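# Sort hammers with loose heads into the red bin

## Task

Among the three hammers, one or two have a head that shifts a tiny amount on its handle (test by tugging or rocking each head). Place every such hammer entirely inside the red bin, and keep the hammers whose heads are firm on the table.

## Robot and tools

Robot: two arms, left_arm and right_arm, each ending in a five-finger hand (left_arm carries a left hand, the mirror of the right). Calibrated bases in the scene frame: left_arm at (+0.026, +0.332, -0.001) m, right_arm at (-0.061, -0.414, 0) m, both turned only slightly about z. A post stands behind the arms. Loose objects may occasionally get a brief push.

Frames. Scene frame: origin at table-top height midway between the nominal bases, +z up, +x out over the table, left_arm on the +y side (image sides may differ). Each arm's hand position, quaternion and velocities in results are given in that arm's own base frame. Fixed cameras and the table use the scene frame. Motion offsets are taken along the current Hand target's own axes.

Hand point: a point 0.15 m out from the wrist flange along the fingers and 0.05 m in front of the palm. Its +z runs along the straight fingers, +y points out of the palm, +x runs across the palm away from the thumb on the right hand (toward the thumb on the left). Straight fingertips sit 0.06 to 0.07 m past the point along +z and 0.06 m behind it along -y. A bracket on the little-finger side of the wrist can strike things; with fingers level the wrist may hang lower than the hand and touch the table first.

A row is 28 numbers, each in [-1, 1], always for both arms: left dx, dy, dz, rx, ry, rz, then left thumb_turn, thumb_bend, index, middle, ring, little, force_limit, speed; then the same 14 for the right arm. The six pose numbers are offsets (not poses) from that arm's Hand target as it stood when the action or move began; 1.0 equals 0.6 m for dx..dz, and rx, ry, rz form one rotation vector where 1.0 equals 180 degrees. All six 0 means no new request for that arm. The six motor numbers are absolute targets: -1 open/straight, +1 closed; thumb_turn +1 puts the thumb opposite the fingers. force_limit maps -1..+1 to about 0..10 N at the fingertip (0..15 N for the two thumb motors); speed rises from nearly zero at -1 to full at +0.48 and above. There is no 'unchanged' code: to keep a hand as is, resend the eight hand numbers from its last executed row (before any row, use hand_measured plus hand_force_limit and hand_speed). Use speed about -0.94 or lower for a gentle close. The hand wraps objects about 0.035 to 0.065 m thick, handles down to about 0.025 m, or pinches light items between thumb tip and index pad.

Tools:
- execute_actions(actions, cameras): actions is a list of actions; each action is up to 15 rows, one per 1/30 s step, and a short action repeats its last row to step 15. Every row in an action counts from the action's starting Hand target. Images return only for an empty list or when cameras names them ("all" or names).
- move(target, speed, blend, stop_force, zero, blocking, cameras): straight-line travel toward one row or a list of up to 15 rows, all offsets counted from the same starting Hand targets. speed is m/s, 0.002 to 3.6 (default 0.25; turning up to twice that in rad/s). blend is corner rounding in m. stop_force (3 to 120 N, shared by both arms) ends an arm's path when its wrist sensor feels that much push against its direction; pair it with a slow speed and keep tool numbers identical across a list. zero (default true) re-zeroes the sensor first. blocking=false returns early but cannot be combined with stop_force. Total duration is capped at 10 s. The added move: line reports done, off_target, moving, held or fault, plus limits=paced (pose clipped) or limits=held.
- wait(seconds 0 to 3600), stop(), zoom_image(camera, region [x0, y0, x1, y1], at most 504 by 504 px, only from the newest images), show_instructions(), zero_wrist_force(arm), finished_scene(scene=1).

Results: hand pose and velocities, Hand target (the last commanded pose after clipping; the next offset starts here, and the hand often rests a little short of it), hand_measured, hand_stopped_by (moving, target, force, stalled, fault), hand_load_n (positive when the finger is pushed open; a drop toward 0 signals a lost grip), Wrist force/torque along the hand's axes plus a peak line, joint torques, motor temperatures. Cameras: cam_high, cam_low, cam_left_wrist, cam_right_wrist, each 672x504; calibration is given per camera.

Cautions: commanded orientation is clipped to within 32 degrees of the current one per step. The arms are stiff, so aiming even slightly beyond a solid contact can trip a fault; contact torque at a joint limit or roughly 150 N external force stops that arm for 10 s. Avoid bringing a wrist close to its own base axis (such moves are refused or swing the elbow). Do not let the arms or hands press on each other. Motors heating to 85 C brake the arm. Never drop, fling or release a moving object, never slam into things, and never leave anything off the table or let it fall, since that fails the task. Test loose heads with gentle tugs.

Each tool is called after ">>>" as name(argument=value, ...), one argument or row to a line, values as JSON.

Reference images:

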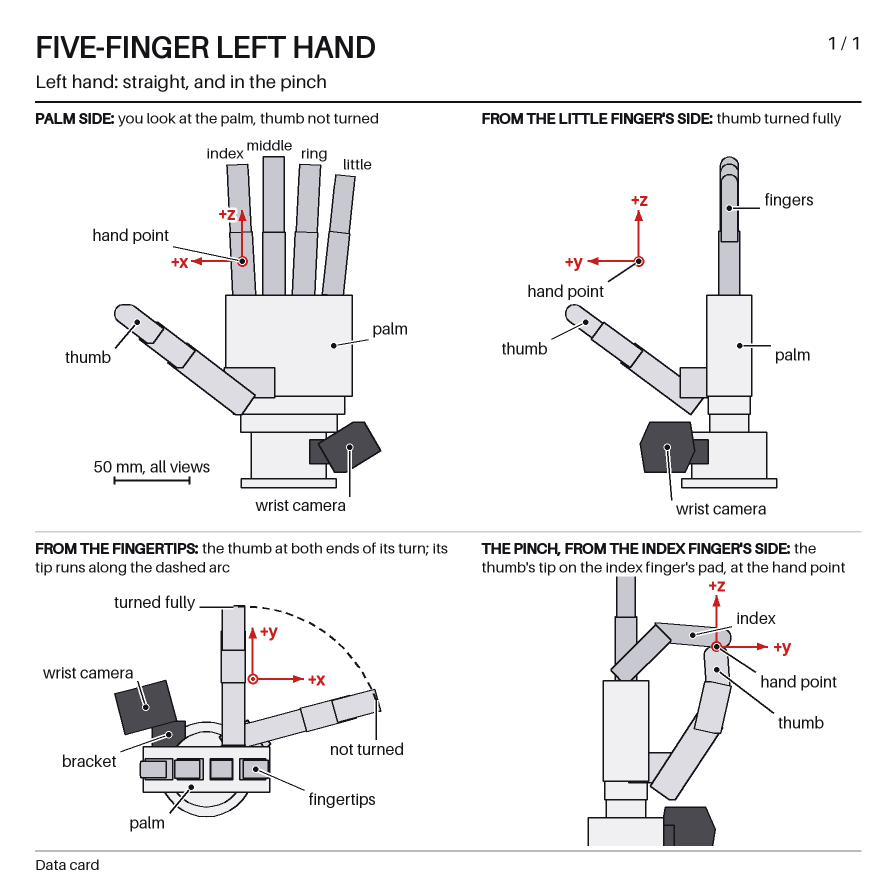

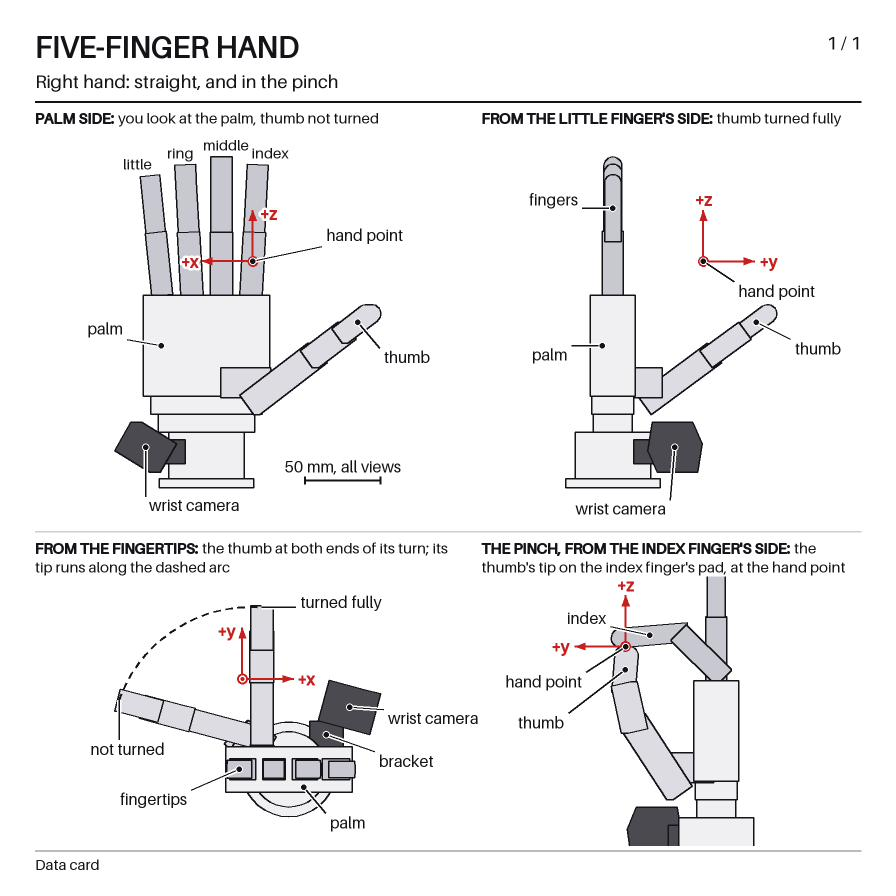

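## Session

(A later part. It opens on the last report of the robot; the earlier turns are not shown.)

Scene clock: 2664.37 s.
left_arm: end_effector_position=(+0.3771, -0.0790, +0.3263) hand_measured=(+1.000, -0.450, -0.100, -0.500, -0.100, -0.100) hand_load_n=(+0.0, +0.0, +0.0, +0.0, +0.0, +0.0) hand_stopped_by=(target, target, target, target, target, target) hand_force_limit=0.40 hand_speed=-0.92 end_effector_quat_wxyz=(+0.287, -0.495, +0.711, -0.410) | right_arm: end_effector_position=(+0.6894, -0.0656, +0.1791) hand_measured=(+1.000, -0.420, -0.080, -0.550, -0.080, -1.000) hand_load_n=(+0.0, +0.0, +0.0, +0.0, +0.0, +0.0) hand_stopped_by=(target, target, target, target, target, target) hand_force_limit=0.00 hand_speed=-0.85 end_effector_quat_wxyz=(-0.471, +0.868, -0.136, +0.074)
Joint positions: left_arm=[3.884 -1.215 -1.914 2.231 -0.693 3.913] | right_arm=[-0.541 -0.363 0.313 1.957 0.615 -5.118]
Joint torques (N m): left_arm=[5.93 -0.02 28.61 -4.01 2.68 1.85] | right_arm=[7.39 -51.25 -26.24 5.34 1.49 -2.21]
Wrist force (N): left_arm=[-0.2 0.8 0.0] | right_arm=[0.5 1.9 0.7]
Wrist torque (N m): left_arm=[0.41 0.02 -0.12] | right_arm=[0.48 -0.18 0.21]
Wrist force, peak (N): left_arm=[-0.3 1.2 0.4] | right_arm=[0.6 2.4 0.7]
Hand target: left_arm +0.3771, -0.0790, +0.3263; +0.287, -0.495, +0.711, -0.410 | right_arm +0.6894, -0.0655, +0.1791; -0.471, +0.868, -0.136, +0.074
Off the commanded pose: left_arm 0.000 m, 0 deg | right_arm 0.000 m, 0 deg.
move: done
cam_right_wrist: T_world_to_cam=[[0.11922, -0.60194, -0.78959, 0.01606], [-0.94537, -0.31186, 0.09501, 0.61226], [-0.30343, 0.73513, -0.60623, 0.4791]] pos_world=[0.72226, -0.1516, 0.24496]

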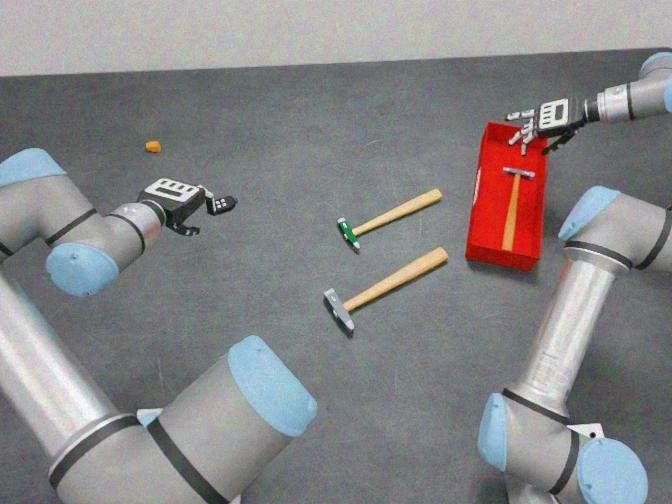

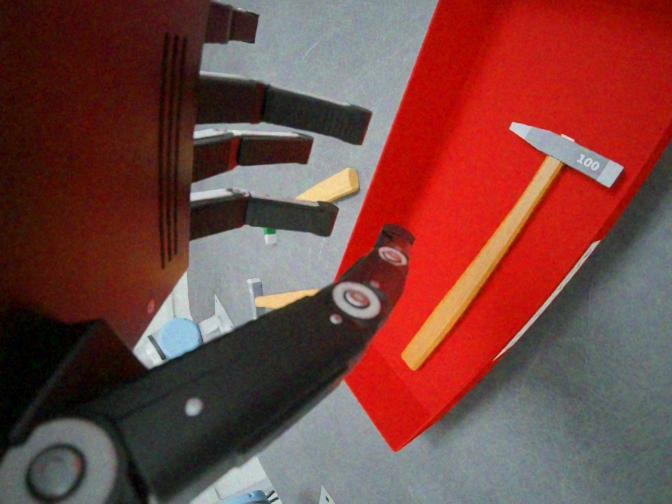

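>>> move(
  target=[0,0,0,0,0,0,1,-0.45,-0.1,-0.5,-0.1,-0.1,0.4,-0.92,-0.3193,-0.288,0.5324,0,0.232,0.151,1,-0.45,-0.1,-0.6,-0.1,-0.05,0.0,-0.5],
  speed=0.25,
  cameras=["cam_high","cam_right_wrist"],
)

Scene clock: 2694.80 s.
left_arm: end_effector_position=(+0.3771, -0.0790, +0.3263) hand_measured=(+1.000, -0.450, -0.100, -0.500, -0.100, -0.100) hand_load_n=(+0.0, +0.0, +0.0, +0.0, +0.0, +0.0) hand_stopped_by=(target, target, target, target, target, target) hand_force_limit=0.40 hand_speed=-0.92 end_effector_quat_wxyz=(+0.287, -0.495, +0.711, -0.410) | right_arm: end_effector_position=(+0.6178, +0.3377, +0.1499) hand_measured=(+1.000, -0.450, -0.100, -0.600, -0.100, -0.050) hand_load_n=(+0.0, +0.0, +0.0, +0.0, +0.0, +0.0) hand_stopped_by=(target, target, target, target, target, target) hand_force_limit=0.00 hand_speed=-0.50 end_effector_quat_wxyz=(-0.397, +0.730, -0.489, +0.266)
Joint positions: left_arm=[3.884 -1.215 -1.914 2.231 -0.693 3.913] | right_arm=[0.222 -1.108 1.426 0.263 1.43 -3.234]
Joint torques (N m): left_arm=[5.65 0.57 29.32 -4 2.66 1.83] | right_arm=[9.35 -29.15 -27.54 2.85 2.36 1.46]
Wrist force (N): left_arm=[-0.9 0.9 0.2] | right_arm=[0.4 1.5 0.7]
Wrist torque (N m): left_arm=[0.42 0.12 -0.17] | right_arm=[0.42 -0.17 0.02]
Wrist force, peak (N): left_arm=[-0.9 0.9 0.2] | right_arm=[1.1 2.6 -0.2]
Hand target: left_arm +0.3771, -0.0790, +0.3263; +0.287, -0.495, +0.711, -0.410 | right_arm +0.6178, +0.3378, +0.1499; -0.397, +0.730, -0.489, +0.266
Off the commanded pose: left_arm 0.000 m, 0 deg | right_arm 0.000 m, 0 deg.
move: done
cam_right_wrist: T_world_to_cam=[[-0.38301, -0.47836, -0.79024, 0.51295], [-0.84821, 0.52093, 0.09578, 0.33172], [0.36584, 0.70697, -0.60527, -0.26092]] pos_world=[0.57329, 0.25703, 0.21565]

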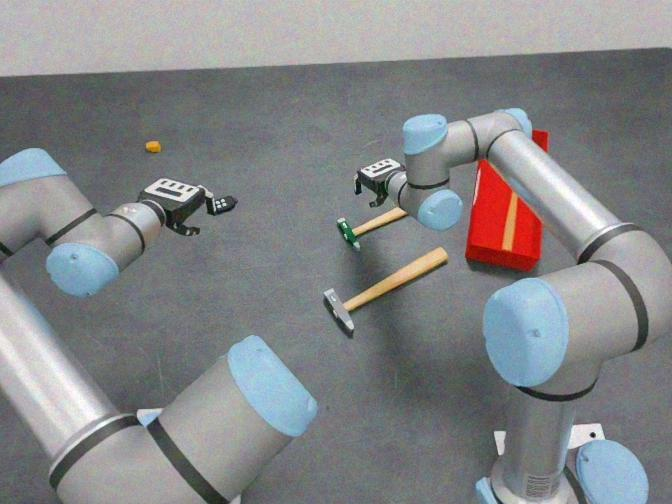

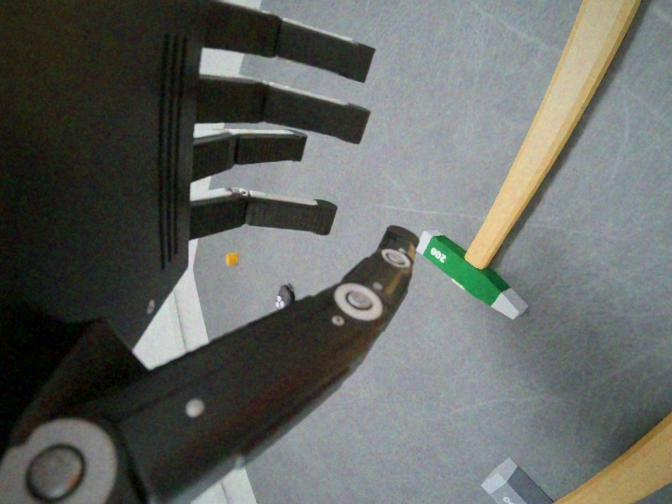

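>>> zoom_image(
  camera="cam_right_wrist",
  region=[380, 160, 580, 340],
)

Scaled by 2.520 from the camera's image (finer frame: 960x720).

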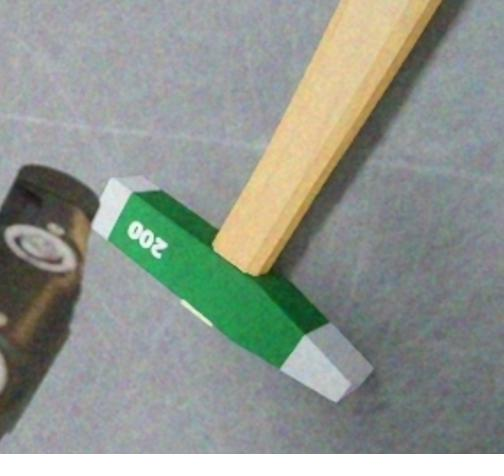

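>>> move(
  target=[0,0,0,0,0,0,1,-0.45,-0.1,-0.5,-0.1,-0.1,0.4,-0.92,0.005,0.1417,0.088,0,0,0,1,-0.45,-0.1,-0.6,-0.1,-0.05,0.0,-0.5],
  speed=0.15,
  cameras=["cam_right_wrist"],
)

>>> zoom_image(
  camera="cam_right_wrist",
  region=[300, 100, 640, 360],
)

Scene clock: 2731.93 s.
left_arm: end_effector_position=(+0.3771, -0.0790, +0.3263) hand_measured=(+1.000, -0.450, -0.100, -0.500, -0.100, -0.100) hand_load_n=(+0.0, +0.0, +0.0, +0.0, +0.0, +0.0) hand_stopped_by=(target, target, target, target, target, target) hand_force_limit=0.40 hand_speed=-0.92 end_effector_quat_wxyz=(+0.287, -0.495, +0.711, -0.410) | right_arm: end_effector_position=(+0.6172, +0.3342, +0.0499) hand_measured=(+1.000, -0.450, -0.100, -0.600, -0.100, -0.050) hand_load_n=(+0.0, +0.0, +0.0, +0.0, +0.0, +0.0) hand_stopped_by=(target, target, target, target, target, target) hand_force_limit=0.00 hand_speed=-0.50 end_effector_quat_wxyz=(-0.397, +0.730, -0.489, +0.266)
Joint positions: left_arm=[3.884 -1.215 -1.914 2.231 -0.693 3.913] | right_arm=[0.216 -1.014 1.559 0.037 1.425 -3.237]
Joint torques (N m): left_arm=[5.87 0.35 28.56 -3.92 2.65 1.8] | right_arm=[-11.11 -29.98 -9.13 -2.13 -2.65 -0.99]
Wrist force (N): left_arm=[-0.2 0.8 0.3] | right_arm=[0.6 1.7 0.7]
Wrist torque (N m): left_arm=[0.40 0.03 -0.13] | right_arm=[0.45 -0.19 0.23]
Wrist force, peak (N): left_arm=[-0.4 1.1 0.5] | right_arm=[0.5 2.5 1.0]
Hand target: left_arm +0.3771, -0.0790, +0.3263; +0.287, -0.495, +0.711, -0.410 | right_arm +0.6172, +0.3342, +0.0498; -0.397, +0.730, -0.489, +0.266
Off the commanded pose: left_arm 0.000 m, 0 deg | right_arm 0.000 m, 0 deg.
move: done
cam_right_wrist: T_world_to_cam=[[-0.38304, -0.47831, -0.79025, 0.43203], [-0.84816, 0.52101, 0.09576, 0.34243], [0.36593, 0.70694, -0.60525, -0.31883]] pos_world=[0.57259, 0.25363, 0.11565]

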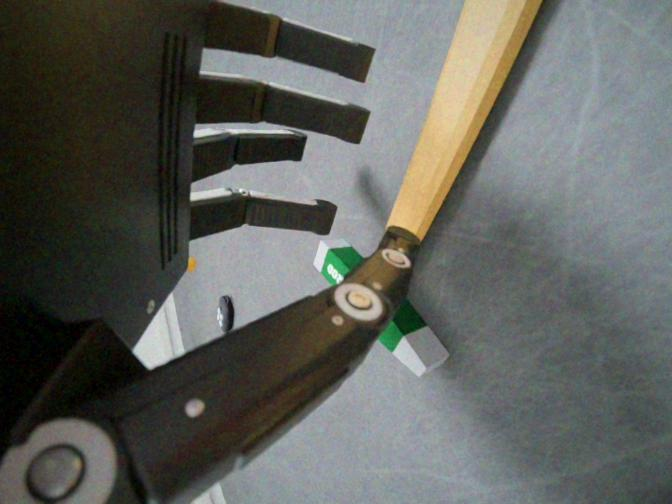

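Scaled by 1.482 from the camera's image (finer frame: 960x720).

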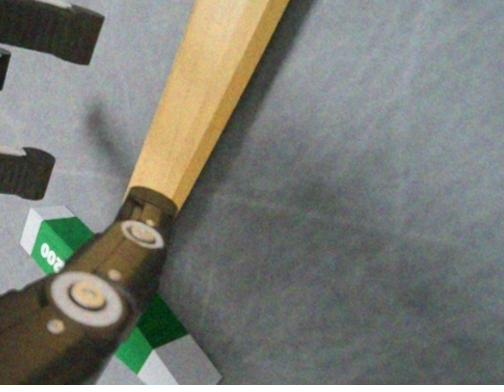

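>>> move(
  target=[0,0,0,0,0,0,1,-0.45,-0.1,-0.5,-0.1,-0.1,0.4,-0.92,0,0.0364,0.0236,0,0,0,1,-0.45,-0.1,-0.6,-0.1,-0.05,0.0,-0.5],
  speed=0.05,
  cameras=["cam_right_wrist"],
)

>>> move(
  target=[0,0,0,0,0,0,1,-0.45,-0.1,-0.5,-0.1,-0.1,0.4,-0.92,0,0.0168,0.0109,0,0,0,1,-0.45,-0.1,-0.6,-0.1,-0.05,0.0,-0.5],
  speed=0.008,
  stop_force=3,
  cameras=["cam_right_wrist"],
)

Scene clock: 2751.40 s.
left_arm: end_effector_position=(+0.3771, -0.0790, +0.3263) hand_measured=(+1.000, -0.450, -0.100, -0.500, -0.100, -0.100) hand_load_n=(+0.0, +0.0, +0.0, -0.5, +0.0, +0.0) hand_stopped_by=(target, target, target, target, target, target) hand_force_limit=0.40 hand_speed=-0.92 end_effector_quat_wxyz=(+0.287, -0.495, +0.711, -0.410) | right_arm: end_effector_position=(+0.6172, +0.3342, +0.0239) hand_measured=(+1.000, -0.450, -0.100, -0.600, -0.100, -0.050) hand_load_n=(+0.0, +0.0, +0.0, +0.0, +0.0, +0.0) hand_stopped_by=(target, target, target, target, target, target) hand_force_limit=0.00 hand_speed=-0.50 end_effector_quat_wxyz=(-0.397, +0.730, -0.489, +0.266)
Joint positions: left_arm=[3.884 -1.215 -1.914 2.231 -0.693 3.913] | right_arm=[0.216 -0.98 1.581 -0.019 1.425 -3.237]
Joint torques (N m): left_arm=[5.33 1.07 28.57 -3.95 2.64 1.83] | right_arm=[-8.55 -31.37 -8.51 -2.15 -2.41 -0.05]
Wrist force (N): left_arm=[-0.5 1.0 0.1] | right_arm=[0.5 1.7 0.6]
Wrist torque (N m): left_arm=[0.44 0.06 -0.15] | right_arm=[0.45 -0.17 0.21]
Wrist force, peak (N): left_arm=[-0.6 0.9 0.5] | right_arm=[0.4 2.0 0.8]
Hand target: left_arm +0.3771, -0.0790, +0.3263; +0.287, -0.495, +0.711, -0.410 | right_arm +0.6172, +0.3342, +0.0238; -0.397, +0.730, -0.489, +0.266
Off the commanded pose: left_arm 0.000 m, 0 deg | right_arm 0.000 m, 0 deg.
move: done
cam_right_wrist: T_world_to_cam=[[-0.38304, -0.47831, -0.79025, 0.41141], [-0.84816, 0.52101, 0.09576, 0.34493], [0.36593, 0.70694, -0.60525, -0.33462]] pos_world=[0.57259, 0.25363, 0.08955]

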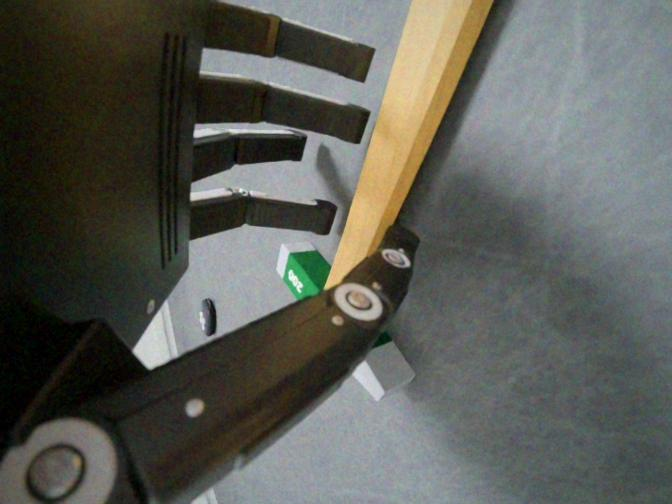

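Scene clock: 2753.53 s.
left_arm: end_effector_position=(+0.3771, -0.0790, +0.3263) hand_measured=(+1.000, -0.450, -0.100, -0.500, -0.100, -0.100) hand_load_n=(+0.0, +0.0, +0.0, +0.0, +0.0, +0.0) hand_stopped_by=(target, target, target, target, target, target) hand_force_limit=0.40 hand_speed=-0.92 end_effector_quat_wxyz=(+0.287, -0.495, +0.711, -0.410) | right_arm: end_effector_position=(+0.6172, +0.3342, +0.0167) hand_measured=(+1.000, -0.450, -0.100, -0.600, -0.100, -0.050) hand_load_n=(+0.0, +0.0, -1.0, +0.0, -0.5, +0.0) hand_stopped_by=(target, target, target, target, target, target) hand_force_limit=0.00 hand_speed=-0.50 end_effector_quat_wxyz=(-0.397, +0.730, -0.489, +0.266)
Joint positions: left_arm=[3.884 -1.215 -1.914 2.231 -0.693 3.913] | right_arm=[0.216 -0.971 1.587 -0.034 1.425 -3.237]
Joint torques (N m): left_arm=[5.29 0.25 28.81 -4.01 2.67 1.78] | right_arm=[-4.34 -53.12 -24.85 2.06 -1.84 -0.13]
Wrist force (N): left_arm=[-0.3 0.5 0.1] | right_arm=[0.4 -0.1 -0.8]
Wrist torque (N m): left_arm=[0.36 0.05 -0.12] | right_arm=[0.42 -0.13 0.18]
Wrist force, peak (N): left_arm=[-0.4 1.1 0.0] | right_arm=[0.0 -6.2 -4.2]
Hand target: left_arm +0.3771, -0.0790, +0.3263; +0.287, -0.495, +0.711, -0.410 | right_arm +0.6172, +0.3342, +0.0167; -0.397, +0.730, -0.489, +0.266 (not the last commanded pose)
Off the commanded pose: left_arm 0.000 m, 0 deg | right_arm 0.005 m, 0 deg.
move: contact (right_arm)
cam_right_wrist: T_world_to_cam=[[-0.38305, -0.47834, -0.79023, 0.40581], [-0.84819, 0.52095, 0.09581, 0.34564], [0.36584, 0.70697, -0.60527, -0.33888]] pos_world=[0.57259, 0.25363, 0.08245]

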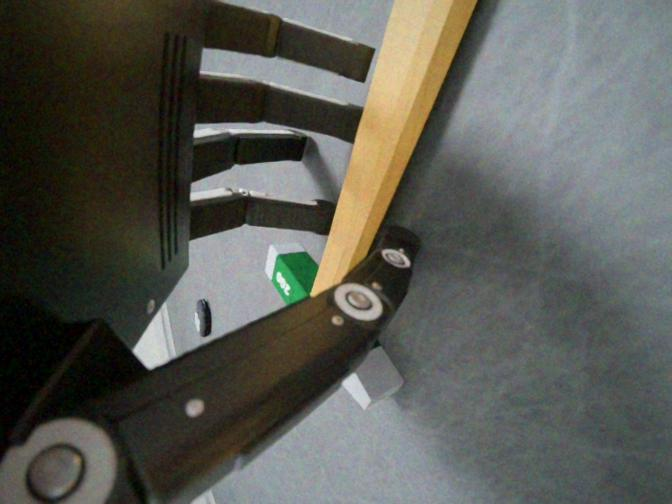

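>>> move(
  target=[0,0,0,0,0,0,1,-0.45,-0.1,-0.5,-0.1,-0.1,0.4,-0.92,0,-0.0007,-0.00045,0,0,0,1,-0.45,-0.1,-0.6,-0.1,-0.05,0.0,-0.5],
  speed=0.01,
)

>>> move(
  target=[0,0,0,0,0,0,1,-0.45,-0.1,-0.5,-0.1,-0.1,0.4,-0.92,0,0,0,0,0,0,1,-0.35,0.5,-0.6,0.5,0.5,-0.97,-0.92],
  speed=0.01,
  cameras=["cam_right_wrist"],
)

Scene clock: 2762.43 s.
left_arm: end_effector_position=(+0.3771, -0.0790, +0.3263) hand_measured=(+1.000, -0.450, -0.100, -0.500, -0.100, -0.100) hand_load_n=(+0.0, +0.0, +0.0, +0.0, +0.0, +0.0) hand_stopped_by=(target, target, target, target, target, target) hand_force_limit=0.40 hand_speed=-0.92 end_effector_quat_wxyz=(+0.287, -0.495, +0.711, -0.410) | right_arm: end_effector_position=(+0.6172, +0.3342, +0.0172) hand_measured=(+1.000, -0.450, -0.100, -0.600, -0.100, -0.050) hand_load_n=(+0.0, +0.0, +0.0, +0.0, +0.0, +0.0) hand_stopped_by=(target, target, target, target, target, target) hand_force_limit=0.00 hand_speed=-0.50 end_effector_quat_wxyz=(-0.397, +0.730, -0.489, +0.266)
Joint positions: left_arm=[3.884 -1.215 -1.914 2.231 -0.693 3.913] | right_arm=[0.216 -0.971 1.586 -0.033 1.425 -3.237]
Joint torques (N m): left_arm=[4.94 0.45 28.84 -3.92 2.67 1.84] | right_arm=[-3.56 -54.21 -24.38 3.09 -1.71 -0.04]
Wrist force (N): left_arm=[-0.3 0.9 0.2] | right_arm=[0.7 1.6 0.7]
Wrist torque (N m): left_arm=[0.42 0.03 -0.13] | right_arm=[0.43 -0.20 0.23]
Wrist force, peak (N): left_arm=[-0.5 1.1 0.2] | right_arm=[0.7 1.9 0.8]
Hand target: left_arm +0.3771, -0.0790, +0.3263; +0.287, -0.495, +0.711, -0.410 | right_arm +0.6172, +0.3342, +0.0172; -0.397, +0.730, -0.489, +0.266
Off the commanded pose: left_arm 0.000 m, 0 deg | right_arm 0.000 m, 0 deg.
move: done

Scene clock: 2763.53 s.
left_arm: end_effector_position=(+0.3771, -0.0790, +0.3263) hand_measured=(+1.000, -0.450, -0.100, -0.500, -0.100, -0.100) hand_load_n=(+0.0, +0.0, +0.0, +0.0, +0.0, -0.5) hand_stopped_by=(target, target, target, target, target, target) hand_force_limit=0.40 hand_speed=-0.92 end_effector_quat_wxyz=(+0.287, -0.495, +0.711, -0.410) | right_arm: end_effector_position=(+0.6172, +0.3342, +0.0172) hand_measured=(+1.000, -0.350, +0.086, -0.600, +0.042, +0.068) hand_load_n=(+0.0, +0.5, +0.0, +0.0, +0.0, +0.0) hand_stopped_by=(target, target, force, target, force, force) hand_force_limit=-0.97 hand_speed=-0.92 end_effector_quat_wxyz=(-0.397, +0.730, -0.489, +0.266)
Joint positions: left_arm=[3.884 -1.215 -1.914 2.231 -0.693 3.913] | right_arm=[0.216 -0.971 1.586 -0.033 1.425 -3.237]
Joint torques (N m): left_arm=[4.99 0.54 28.79 -3.96 2.58 1.74] | right_arm=[-3.4 -55.3 -25 2.67 -1.84 -0.04]
Wrist force (N): left_arm=[-0.2 0.7 0.5] | right_arm=[0.5 1.8 0.7]
Wrist torque (N m): left_arm=[0.37 0.03 -0.12] | right_arm=[0.46 -0.18 0.22]
Wrist force, peak (N): left_arm=[-0.5 1.0 0.3] | right_arm=[0.7 1.6 1.4]
Hand target: left_arm +0.3771, -0.0790, +0.3263; +0.287, -0.495, +0.711, -0.410 | right_arm +0.6172, +0.3342, +0.0172; -0.397, +0.730, -0.489, +0.266
Off the commanded pose: left_arm 0.000 m, 0 deg | right_arm 0.000 m, 0 deg.
move: done
cam_right_wrist: T_world_to_cam=[[-0.38304, -0.47831, -0.79025, 0.40623], [-0.84816, 0.52101, 0.09576, 0.34564], [0.36593, 0.70694, -0.60525, -0.33866]] pos_world=[0.57269, 0.25363, 0.08295]

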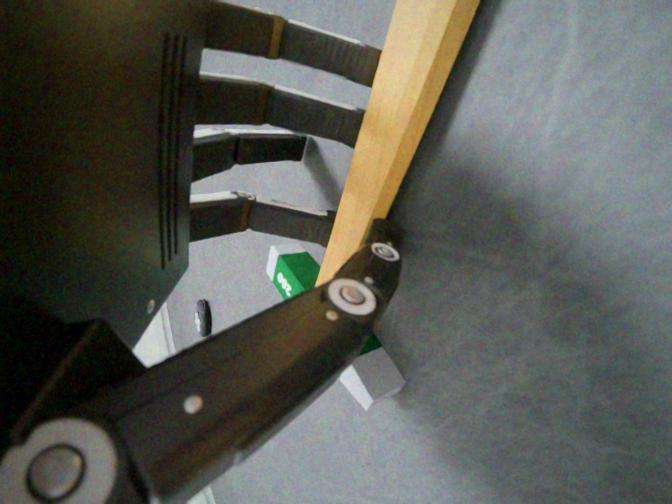

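>>> move(
  target=[0,0,0,0,0,0,1,-0.45,-0.1,-0.5,-0.1,-0.1,0.4,-0.92,0,0,0,0,0,0,1,0.0,0.55,-0.6,0.55,0.55,-0.2,-0.92],
  speed=0.01,
)

>>> move(
  target=[0,0,0,0,0,0,1,-0.45,-0.1,-0.5,-0.1,-0.1,0.4,-0.92,0,0,0,0,0,0,1,0.05,0.6,-0.6,0.6,0.6,0.4,-0.92],
  speed=0.01,
  cameras=["cam_right_wrist"],
)

>>> move(
  target=[0,0,0,0,0,0,1,-0.45,-0.1,-0.5,-0.1,-0.1,0.4,-0.92,0,-0.007,-0.00454,0,0,0,1,0.05,0.6,-0.6,0.6,0.6,0.4,-0.92],
  speed=0.02,
  cameras=["cam_right_wrist"],
)

Scene clock: 2772.07 s.
left_arm: end_effector_position=(+0.3771, -0.0790, +0.3263) hand_measured=(+1.000, -0.450, -0.100, -0.500, -0.100, -0.100) hand_load_n=(+0.0, +0.0, +0.0, +0.0, +0.0, +0.0) hand_stopped_by=(target, target, target, target, target, target) hand_force_limit=0.40 hand_speed=-0.92 end_effector_quat_wxyz=(+0.287, -0.495, +0.711, -0.410) | right_arm: end_effector_position=(+0.6172, +0.3342, +0.0172) hand_measured=(+1.000, -0.332, +0.114, -0.600, +0.078, +0.134) hand_load_n=(+2.0, +7.0, +5.5, +0.0, +0.0, +4.0) hand_stopped_by=(target, force, force, target, force, force) hand_force_limit=-0.20 hand_speed=-0.92 end_effector_quat_wxyz=(-0.397, +0.730, -0.489, +0.266)
Joint positions: left_arm=[3.884 -1.215 -1.914 2.231 -0.693 3.913] | right_arm=[0.216 -0.971 1.586 -0.033 1.425 -3.237]
Joint torques (N m): left_arm=[5.44 0.76 28.98 -3.89 2.57 1.72] | right_arm=[-1.63 -53.28 -23.62 2.05 -1.6 0.03]
Wrist force (N): left_arm=[-0.2 0.7 0.2] | right_arm=[0.4 -0.1 -1.3]
Wrist torque (N m): left_arm=[0.40 0.02 -0.12] | right_arm=[0.33 -0.15 0.10]
Wrist force, peak (N): left_arm=[-0.8 1.1 0.2] | right_arm=[0.5 2.3 1.5]
Hand target: left_arm +0.3771, -0.0790, +0.3263; +0.287, -0.495, +0.711, -0.410 | right_arm +0.6172, +0.3342, +0.0172; -0.397, +0.730, -0.489, +0.266
Off the commanded pose: left_arm 0.000 m, 0 deg | right_arm 0.000 m, 0 deg.
move: done

Scene clock: 2772.57 s.
left_arm: end_effector_position=(+0.3771, -0.0790, +0.3263) hand_measured=(+1.000, -0.450, -0.100, -0.500, -0.100, -0.100) hand_load_n=(+0.0, +0.0, +0.0, +0.0, +0.0, +0.0) hand_stopped_by=(target, target, target, target, target, target) hand_force_limit=0.40 hand_speed=-0.92 end_effector_quat_wxyz=(+0.287, -0.495, +0.711, -0.410) | right_arm: end_effector_position=(+0.6172, +0.3342, +0.0172) hand_measured=(+1.000, -0.328, +0.120, -0.600, +0.104, +0.186) hand_load_n=(+4.5, +12.5, +9.5, +0.0, +3.0, +7.0) hand_stopped_by=(target, force, force, target, force, force) hand_force_limit=0.40 hand_speed=-0.92 end_effector_quat_wxyz=(-0.397, +0.730, -0.489, +0.266)
Joint positions: left_arm=[3.884 -1.215 -1.914 2.231 -0.693 3.913] | right_arm=[0.216 -0.971 1.586 -0.033 1.425 -3.237]
Joint torques (N m): left_arm=[5.24 0.75 28.87 -3.86 2.61 1.7] | right_arm=[-1.81 -48.05 -22.89 2.23 -1.55 -0.01]
Wrist force (N): left_arm=[-0.4 0.7 0.1] | right_arm=[-0.1 -4.2 -4.2]
Wrist torque (N m): left_arm=[0.39 0.05 -0.14] | right_arm=[0.14 -0.09 -0.12]
Wrist force, peak (N): left_arm=[-0.3 1.1 0.5] | right_arm=[-0.1 -4.1 -4.5]
Hand target: left_arm +0.3771, -0.0790, +0.3263; +0.287, -0.495, +0.711, -0.410 | right_arm +0.6172, +0.3342, +0.0172; -0.397, +0.730, -0.489, +0.266
Off the commanded pose: left_arm 0.000 m, 0 deg | right_arm 0.000 m, 0 deg.
move: done
cam_right_wrist: T_world_to_cam=[[-0.38304, -0.47831, -0.79025, 0.40623], [-0.84816, 0.52101, 0.09576, 0.34564], [0.36593, 0.70694, -0.60525, -0.33866]] pos_world=[0.57269, 0.25363, 0.08295]

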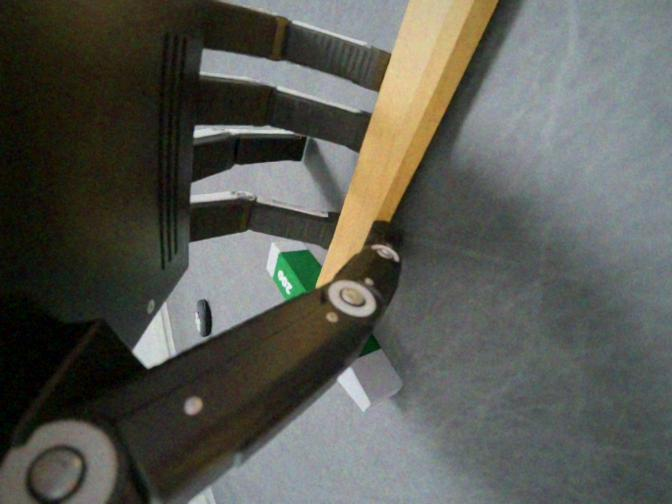

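Scene clock: 2773.10 s.
left_arm: end_effector_position=(+0.3771, -0.0790, +0.3263) hand_measured=(+1.000, -0.450, -0.100, -0.500, -0.100, -0.100) hand_load_n=(+0.0, +0.0, +0.0, +0.0, +0.0, +0.0) hand_stopped_by=(target, target, target, target, target, target) hand_force_limit=0.40 hand_speed=-0.92 end_effector_quat_wxyz=(+0.287, -0.495, +0.711, -0.410) | right_arm: end_effector_position=(+0.6172, +0.3342, +0.0221) hand_measured=(+1.000, -0.328, +0.120, -0.600, +0.106, +0.186) hand_load_n=(+3.0, +12.5, +10.0, +0.0, +5.0, +1.5) hand_stopped_by=(target, force, force, target, force, force) hand_force_limit=0.40 hand_speed=-0.92 end_effector_quat_wxyz=(-0.397, +0.730, -0.489, +0.266)
Joint positions: left_arm=[3.884 -1.215 -1.914 2.231 -0.693 3.913] | right_arm=[0.216 -0.978 1.583 -0.022 1.425 -3.237]
Joint torques (N m): left_arm=[5.02 0.51 28.86 -3.88 2.57 1.8] | right_arm=[-2.14 -57.12 -26.41 2.22 -1.71 0.11]
Wrist force (N): left_arm=[-0.2 0.9 0.3] | right_arm=[0.3 4.5 2.0]
Wrist torque (N m): left_arm=[0.41 0.02 -0.13] | right_arm=[0.57 -0.16 0.25]
Wrist force, peak (N): left_arm=[-0.4 1.2 0.3] | right_arm=[-0.2 -3.7 -4.3]
Hand target: left_arm +0.3771, -0.0790, +0.3263; +0.287, -0.495, +0.711, -0.410 | right_arm +0.6172, +0.3342, +0.0222; -0.397, +0.730, -0.489, +0.266
Off the commanded pose: left_arm 0.000 m, 0 deg | right_arm 0.000 m, 0 deg.
move: done
cam_right_wrist: T_world_to_cam=[[-0.38304, -0.47831, -0.79025, 0.41007], [-0.84816, 0.52101, 0.09576, 0.34509], [0.36593, 0.70694, -0.60525, -0.33565]] pos_world=[0.57259, 0.25363, 0.08785]

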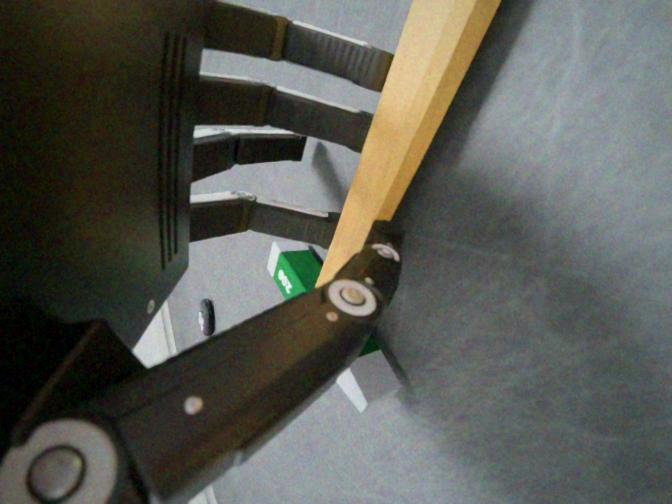

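>>> move(
  target=[0,0,0,0,0,0,1,-0.45,-0.1,-0.5,-0.1,-0.1,0.4,-0.92,0,-0.07,-0.0454,0,0,0,1,0.05,0.6,-0.6,0.6,0.6,0.4,-0.92],
  speed=0.08,
  cameras=[],
)

>>> move(
  target=[0,0,0,0,0,0,1,-0.45,-0.1,-0.5,-0.1,-0.1,0.4,-0.92,0.0235,0.0048,-0.3679,0,-0.0541,-0.0351,1,0.05,0.6,0.5,0.6,0.6,0.0,-0.92],
  speed=0.15,
  cameras=["cam_high","cam_right_wrist","cam_low"],
)

Scene clock: 2795.73 s.
left_arm: end_effector_position=(+0.3771, -0.0790, +0.3263) hand_measured=(+1.000, -0.450, -0.100, -0.500, -0.100, -0.100) hand_load_n=(+0.0, +0.0, +0.0, +0.0, +0.0, +0.0) hand_stopped_by=(target, target, target, target, target, target) hand_force_limit=0.40 hand_speed=-0.92 end_effector_quat_wxyz=(+0.287, -0.495, +0.711, -0.410) | right_arm: end_effector_position=(+0.6172, +0.3342, +0.0722) hand_measured=(+1.000, -0.328, +0.120, -0.600, +0.106, +0.186) hand_load_n=(+3.0, +13.0, +10.0, +0.0, +4.5, +1.5) hand_stopped_by=(target, force, force, target, force, force) hand_force_limit=0.40 hand_speed=-0.92 end_effector_quat_wxyz=(-0.397, +0.730, -0.489, +0.266)
Joint positions: left_arm=[3.884 -1.215 -1.914 2.231 -0.693 3.913] | right_arm=[0.216 -1.04 1.536 0.086 1.425 -3.237]
Joint torques (N m): left_arm=[5.16 0.82 28.7 -3.9 2.58 1.72] | right_arm=[1.82 -55.71 -29.35 2.46 -1.21 -1.17]
Wrist force (N): left_arm=[-0.3 0.9 0.3] | right_arm=[0.7 4.2 2.2]
Wrist torque (N m): left_arm=[0.42 0.04 -0.13] | right_arm=[0.51 -0.21 0.27]
Wrist force, peak (N): left_arm=[-0.3 1.1 0.5] | right_arm=[0.6 4.7 2.7]
Hand target: left_arm +0.3771, -0.0790, +0.3263; +0.287, -0.495, +0.711, -0.410 | right_arm +0.6172, +0.3342, +0.0723; -0.397, +0.730, -0.489, +0.266
Off the commanded pose: left_arm 0.000 m, 0 deg | right_arm 0.000 m, 0 deg.
move: done

Scene clock: 2799.07 s.
left_arm: end_effector_position=(+0.3771, -0.0790, +0.3263) hand_measured=(+1.000, -0.450, -0.100, -0.500, -0.100, -0.100) hand_load_n=(+0.0, +0.0, +0.0, -0.5, +0.0, +0.0) hand_stopped_by=(target, target, target, target, target, target) hand_force_limit=0.40 hand_speed=-0.92 end_effector_quat_wxyz=(+0.287, -0.495, +0.711, -0.410) | right_arm: end_effector_position=(+0.4498, +0.2501, +0.1900) hand_measured=(+1.000, -0.328, +0.120, +0.086, +0.106, +0.186) hand_load_n=(+3.0, +14.0, +8.5, +8.5, +3.5, +0.5) hand_stopped_by=(target, force, force, force, force, force) hand_force_limit=0.00 hand_speed=-0.92 end_effector_quat_wxyz=(-0.421, +0.776, -0.413, +0.224)
Joint positions: left_arm=[3.884 -1.215 -1.914 2.231 -0.693 3.913] | right_arm=[-0.024 -1.547 1.893 0.326 1.064 -3.51]
Joint torques (N m): left_arm=[4.85 0.32 28.87 -3.95 2.6 1.76] | right_arm=[-9.8 -33.25 -11.71 2.82 -3.13 -2.24]
Wrist force (N): left_arm=[-0.4 0.8 0.0] | right_arm=[0.2 4.3 1.8]
Wrist torque (N m): left_arm=[0.42 0.04 -0.14] | right_arm=[0.54 -0.16 0.24]
Wrist force, peak (N): left_arm=[-0.5 1.2 0.2] | right_arm=[0.2 4.3 3.2]
Hand target: left_arm +0.3771, -0.0790, +0.3263; +0.287, -0.495, +0.711, -0.410 | right_arm +0.4498, +0.2501, +0.1900; -0.421, +0.776, -0.413, +0.224
Off the commanded pose: left_arm 0.000 m, 0 deg | right_arm 0.000 m, 0 deg.
move: done
cam_right_wrist: T_world_to_cam=[[-0.27894, -0.54561, -0.79026, 0.40833], [-0.93566, 0.33968, 0.09574, 0.31562], [0.2162, 0.76611, -0.60525, -0.06082]] pos_world=[0.42236, 0.16217, 0.25565]
Images, in order (width x height): cam_high 672x504, cam_low 672x504, cam_right_wrist 672x504.

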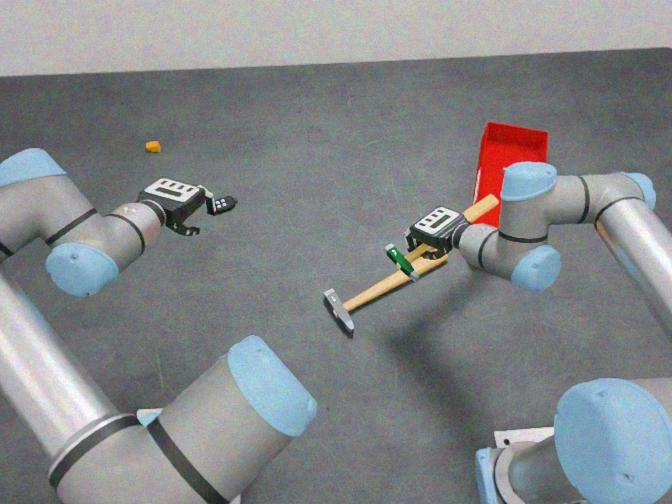

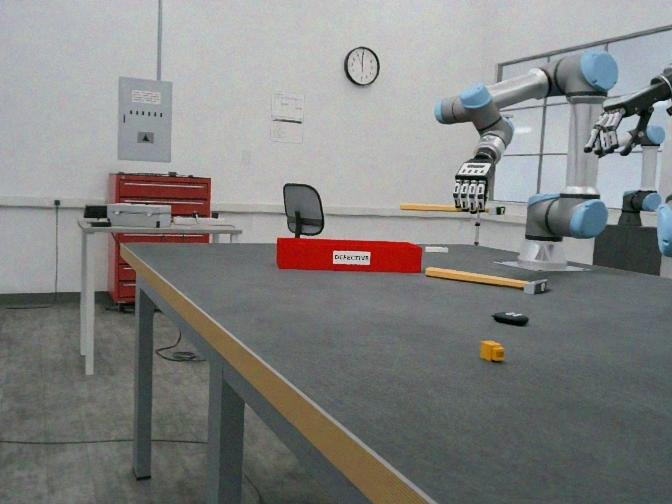

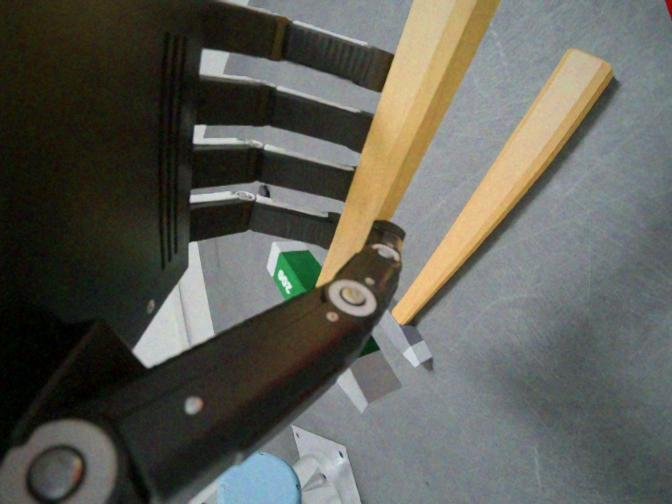

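>>> move(
  target=[
    [0.12,0.0136,-0.03,-0.081,-0.146,-0.398,1,-0.6,-0.4,-0.4,-0.4,-0.4,0.4,-0.7,0,0,0,0,0,0,1,0.05,0.6,0.5,0.6,0.6,0.0,-0.92],
    [0.2397,0.0272,-0.061,-0.162,-0.292,-0.796,1,-0.6,-0.4,-0.4,-0.4,-0.4,0.4,-0.7,0,0,0,0,0,0,1,0.05,0.6,0.5,0.6,0.6,0.0,-0.92],
  ],
  speed=0.4,
  blend=0.05,
  cameras=["cam_high","cam_left_wrist"],
)

Scene clock: 2845.83 s.
left_arm: end_effector_position=(+0.2899, -0.2002, +0.3301) hand_measured=(+1.000, -0.600, -0.400, -0.400, -0.400, -0.400) hand_load_n=(+0.0, +0.0, +0.0, +0.0, +0.5, +0.0) hand_stopped_by=(target, target, target, target, target, target) hand_force_limit=0.40 hand_speed=-0.70 end_effector_quat_wxyz=(+0.164, +0.934, +0.314, +0.052) | right_arm: end_effector_position=(+0.4498, +0.2501, +0.1900) hand_measured=(+1.000, -0.328, +0.120, +0.086, +0.106, +0.186) hand_load_n=(+3.0, +14.0, +8.5, +8.5, +3.5, +0.5) hand_stopped_by=(target, force, force, force, force, force) hand_force_limit=0.00 hand_speed=-0.92 end_effector_quat_wxyz=(-0.421, +0.776, -0.413, +0.224)
Joint positions: left_arm=[3.305 -1.255 -1.9 1.744 -1.264 1.06] | right_arm=[-0.024 -1.547 1.893 0.326 1.064 -3.51]
Joint torques (N m): left_arm=[-14.01 -1.44 29.44 -0.68 0.79 -2.06] | right_arm=[-8.37 -32.31 -13.77 1.54 -2.29 -1.67]
Wrist force (N): left_arm=[0.4 -0.1 0.1] | right_arm=[0.2 4.2 1.8]
Wrist torque (N m): left_arm=[-0.06 -0.09 0.08] | right_arm=[0.52 -0.16 0.24]
Wrist force, peak (N): left_arm=[-0.3 1.2 0.2] | right_arm=[0.2 4.5 2.3]
Hand target: left_arm +0.2900, -0.2002, +0.3301; +0.164, +0.934, +0.314, +0.052 | right_arm +0.4498, +0.2501, +0.1900; -0.421, +0.776, -0.413, +0.224
Off the commanded pose: left_arm 0.000 m, 0 deg | right_arm 0.000 m, 0 deg.
move: done
cam_left_wrist: T_world_to_cam=[[-0.35429, 0.85623, -0.37597, 0.39967], [0.68271, 0.51158, 0.52172, -0.26045], [0.63905, -0.07184, -0.7658, 0.17086]] pos_world=[0.21023, -0.1967, 0.417]

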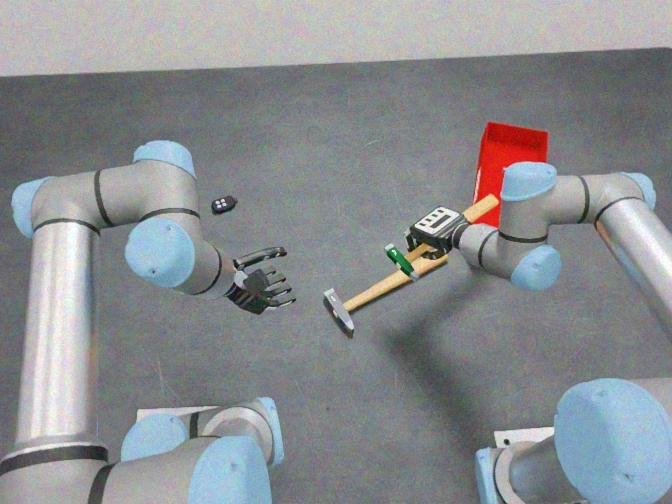

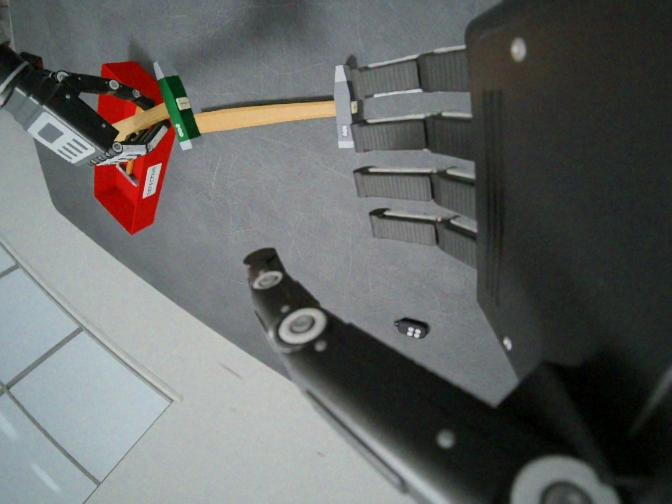

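>>> move(
  target=[-0.1492,0.1731,0.2263,0,0,0,1,-0.6,-0.4,-0.4,-0.4,-0.4,0.4,-0.7,0,0,0,0,0,0,1,0.05,0.6,0.5,0.6,0.6,0.0,-0.92],
  speed=0.2,
  cameras=["cam_high","cam_left_wrist"],
)

>>> zoom_image(
  camera="cam_left_wrist",
  region=[120, 60, 320, 260],
)

Scene clock: 2857.67 s.
left_arm: end_effector_position=(+0.3048, -0.3691, +0.2381) hand_measured=(+1.000, -0.600, -0.400, -0.400, -0.400, -0.400) hand_load_n=(+0.0, +0.0, +0.0, +0.0, +0.0, +0.0) hand_stopped_by=(target, target, target, target, target, target) hand_force_limit=0.40 hand_speed=-0.70 end_effector_quat_wxyz=(+0.164, +0.934, +0.314, +0.052) | right_arm: end_effector_position=(+0.4498, +0.2501, +0.1900) hand_measured=(+1.000, -0.328, +0.120, +0.086, +0.106, +0.186) hand_load_n=(+3.0, +14.0, +8.5, +8.0, +3.5, +1.0) hand_stopped_by=(target, force, force, force, force, force) hand_force_limit=0.00 hand_speed=-0.92 end_effector_quat_wxyz=(-0.421, +0.776, -0.413, +0.224)
Joint positions: left_arm=[2.598 -1.631 -1.774 2.154 -1.44 0.358] | right_arm=[-0.024 -1.547 1.893 0.326 1.064 -3.51]
Joint torques (N m): left_arm=[-13.6 14.48 28.81 0.98 -2.3 -2] | right_arm=[-9.21 -31.02 -13.52 0.34 -1.86 -1.25]
Wrist force (N): left_arm=[0.6 0.2 0.0] | right_arm=[0.2 4.3 1.7]
Wrist torque (N m): left_arm=[0.03 -0.09 0.10] | right_arm=[0.55 -0.14 0.24]
Wrist force, peak (N): left_arm=[-0.5 0.8 1.0] | right_arm=[-0.2 4.6 2.2]
Hand target: left_arm +0.3048, -0.3691, +0.2380; +0.164, +0.934, +0.314, +0.052 | right_arm +0.4498, +0.2501, +0.1900; -0.421, +0.776, -0.413, +0.224
Off the commanded pose: left_arm 0.000 m, 0 deg | right_arm 0.000 m, 0 deg.
move: done
cam_left_wrist: T_world_to_cam=[[-0.35432, 0.85621, -0.37598, 0.51491], [0.68259, 0.51162, 0.52184, -0.1361], [0.63916, -0.07174, -0.76572, 0.07872]] pos_world=[0.22503, -0.3656, 0.32489]

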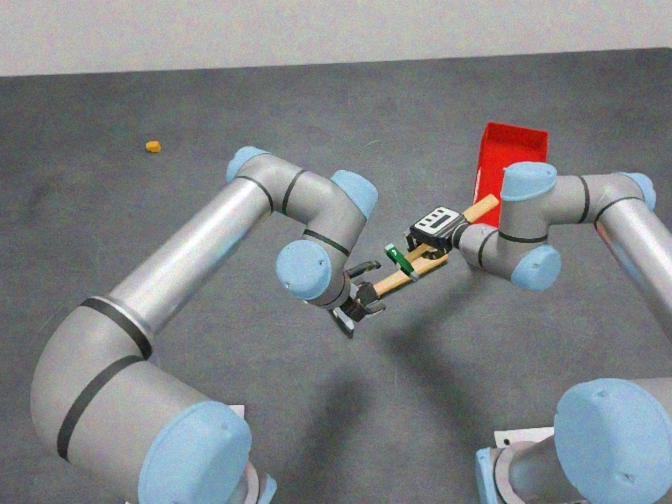

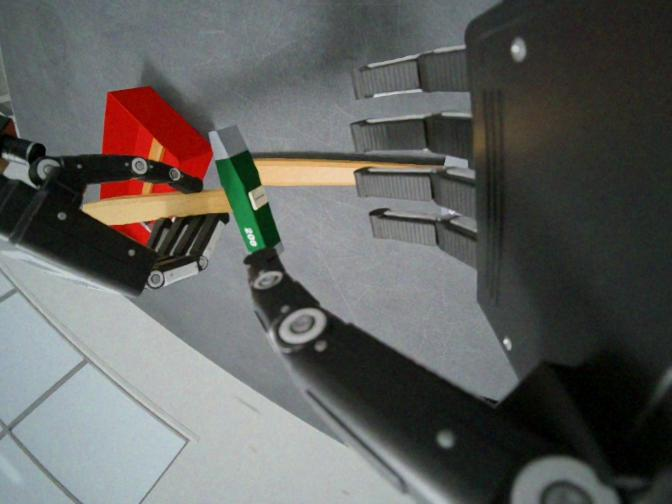

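Scaled by 2.520 from the camera's image (finer frame: 960x720).

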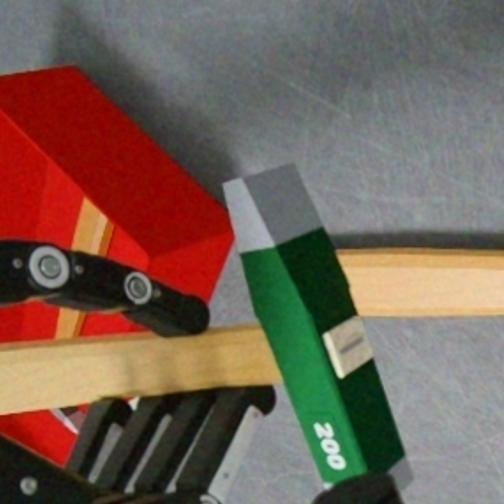

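>>> move(
  target=[0,-0.01995,0.0548,0,0,0,1,-0.6,-0.4,-0.4,-0.4,-0.4,0.4,-0.7,0,0,0,0,0,0,1,0.05,0.6,0.5,0.6,0.6,0.0,-0.92],
  speed=0.1,
  cameras=["cam_left_wrist"],
)

>>> zoom_image(
  camera="cam_left_wrist",
  region=[120, 60, 320, 260],
)

Scene clock: 2875.50 s.
left_arm: end_effector_position=(+0.3046, -0.3691, +0.2031) hand_measured=(+1.000, -0.600, -0.400, -0.400, -0.400, -0.400) hand_load_n=(+0.5, +0.0, +0.0, +0.0, +0.0, +0.0) hand_stopped_by=(target, target, target, target, target, target) hand_force_limit=0.40 hand_speed=-0.70 end_effector_quat_wxyz=(+0.164, +0.934, +0.314, +0.052) | right_arm: end_effector_position=(+0.4498, +0.2501, +0.1900) hand_measured=(+1.000, -0.328, +0.120, +0.086, +0.106, +0.186) hand_load_n=(+3.0, +14.0, +8.5, +8.0, +3.5, +0.5) hand_stopped_by=(target, force, force, force, force, force) hand_force_limit=0.00 hand_speed=-0.92 end_effector_quat_wxyz=(-0.421, +0.776, -0.413, +0.224)
Joint positions: left_arm=[2.597 -1.656 -1.84 2.246 -1.44 0.357] | right_arm=[-0.024 -1.547 1.893 0.326 1.064 -3.51]
Joint torques (N m): left_arm=[-13.94 14.88 6.37 0.97 -1.7 -2.07] | right_arm=[-9.47 -30.06 -14.1 -0.35 -1.42 -1]
Wrist force (N): left_arm=[0.2 -0.1 0.1] | right_arm=[0.2 4.2 2.1]
Wrist torque (N m): left_arm=[-0.02 -0.03 0.08] | right_arm=[0.50 -0.17 0.23]
Wrist force, peak (N): left_arm=[0.4 0.6 -0.5] | right_arm=[0.3 4.5 2.2]
Hand target: left_arm +0.3046, -0.3691, +0.2030; +0.164, +0.934, +0.314, +0.052 | right_arm +0.4498, +0.2501, +0.1900; -0.421, +0.776, -0.413, +0.224
Off the commanded pose: left_arm 0.000 m, 0 deg | right_arm 0.000 m, 0 deg.
move: done
cam_left_wrist: T_world_to_cam=[[-0.35437, 0.85622, -0.37591, 0.50168], [0.68256, 0.51162, 0.52188, -0.1177], [0.63917, -0.07164, -0.76572, 0.05209]] pos_world=[0.22483, -0.3656, 0.2899]

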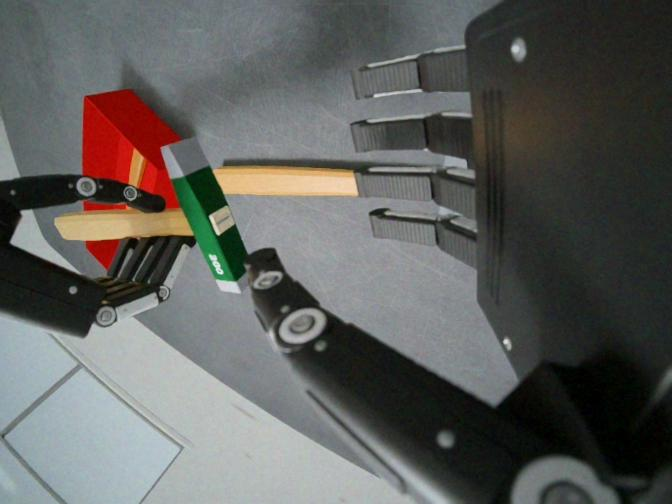

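Scaled by 2.520 from the camera's image (finer frame: 960x720).

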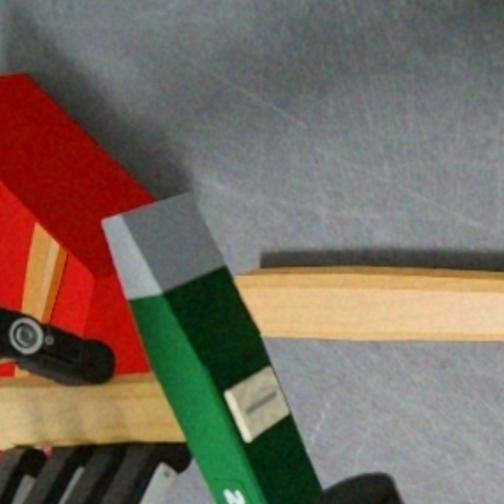

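>>> move(
  target=[0.0027,0.087,0.04,0,0,0,1,-0.6,-0.4,-0.4,-0.4,-0.4,0.4,-0.7,0,0,0,0,0,0,1,0.05,0.6,0.5,0.6,0.6,0.0,-0.92],
  speed=0.08,
  cameras=["cam_left_wrist","cam_right_wrist"],
)

Scene clock: 2903.13 s.
left_arm: end_effector_position=(+0.3403, -0.4138, +0.1981) hand_measured=(+1.000, -0.600, -0.400, -0.400, -0.400, -0.400) hand_load_n=(+0.0, +0.0, +0.0, +0.0, +0.0, +0.5) hand_stopped_by=(target, target, target, target, target, target) hand_force_limit=0.40 hand_speed=-0.70 end_effector_quat_wxyz=(+0.164, +0.934, +0.314, +0.052) | right_arm: end_effector_position=(+0.4498, +0.2501, +0.1900) hand_measured=(+1.000, -0.328, +0.120, +0.086, +0.106, +0.186) hand_load_n=(+3.0, +14.0, +8.5, +8.0, +3.5, +0.5) hand_stopped_by=(target, force, force, force, force, force) hand_force_limit=0.00 hand_speed=-0.92 end_effector_quat_wxyz=(-0.421, +0.776, -0.413, +0.224)
Joint positions: left_arm=[2.544 -1.798 -1.685 2.239 -1.457 0.306] | right_arm=[-0.024 -1.547 1.893 0.326 1.064 -3.51]
Joint torques (N m): left_arm=[-13.66 20.98 28.03 -4.73 -2.28 -1.98] | right_arm=[-7.15 -27.75 -14.77 -1.27 -1.09 -1]
Wrist force (N): left_arm=[0.1 0.2 0.2] | right_arm=[0.2 4.1 2.2]
Wrist torque (N m): left_arm=[0.00 -0.04 0.06] | right_arm=[0.49 -0.16 0.23]
Wrist force, peak (N): left_arm=[0.0 -0.6 -0.3] | right_arm=[0.3 4.6 2.2]
Hand target: left_arm +0.3404, -0.4138, +0.1981; +0.164, +0.934, +0.314, +0.052 | right_arm +0.4498, +0.2501, +0.1900; -0.421, +0.776, -0.413, +0.224
Off the commanded pose: left_arm 0.000 m, 0 deg | right_arm 0.000 m, 0 deg.
move: done
cam_left_wrist: T_world_to_cam=[[-0.35437, 0.85622, -0.37591, 0.55072], [0.68256, 0.51162, 0.52188, -0.11659], [0.63917, -0.07164, -0.76572, 0.02224]] pos_world=[0.26053, -0.4103, 0.2849]
cam_right_wrist: T_world_to_cam=[[-0.27894, -0.54561, -0.79026, 0.40833], [-0.93566, 0.33968, 0.09574, 0.31562], [0.2162, 0.76611, -0.60525, -0.06082]] pos_world=[0.42236, 0.16217, 0.25565]

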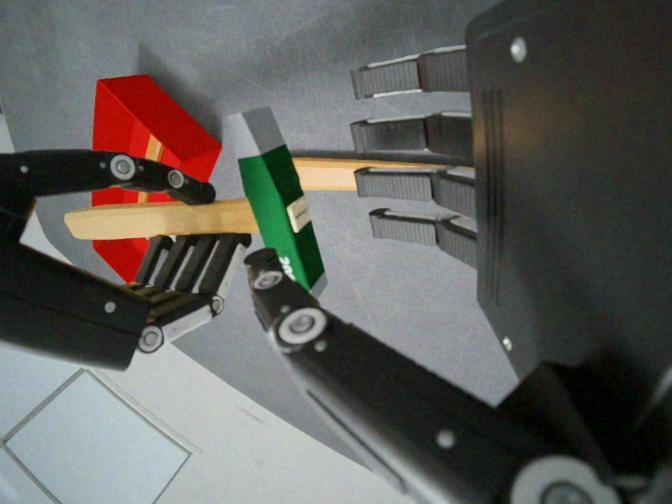

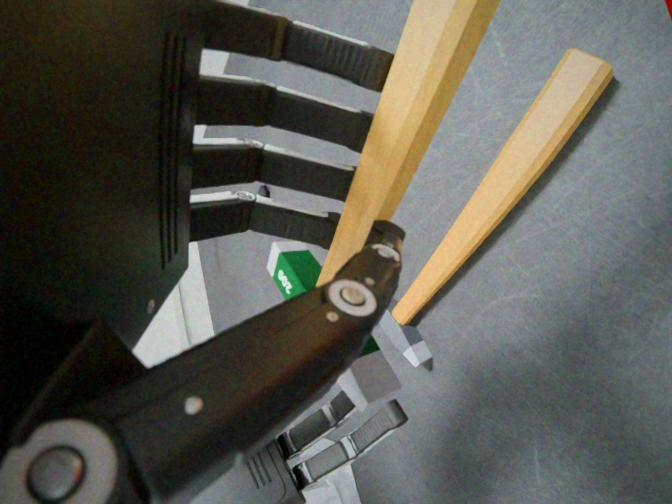

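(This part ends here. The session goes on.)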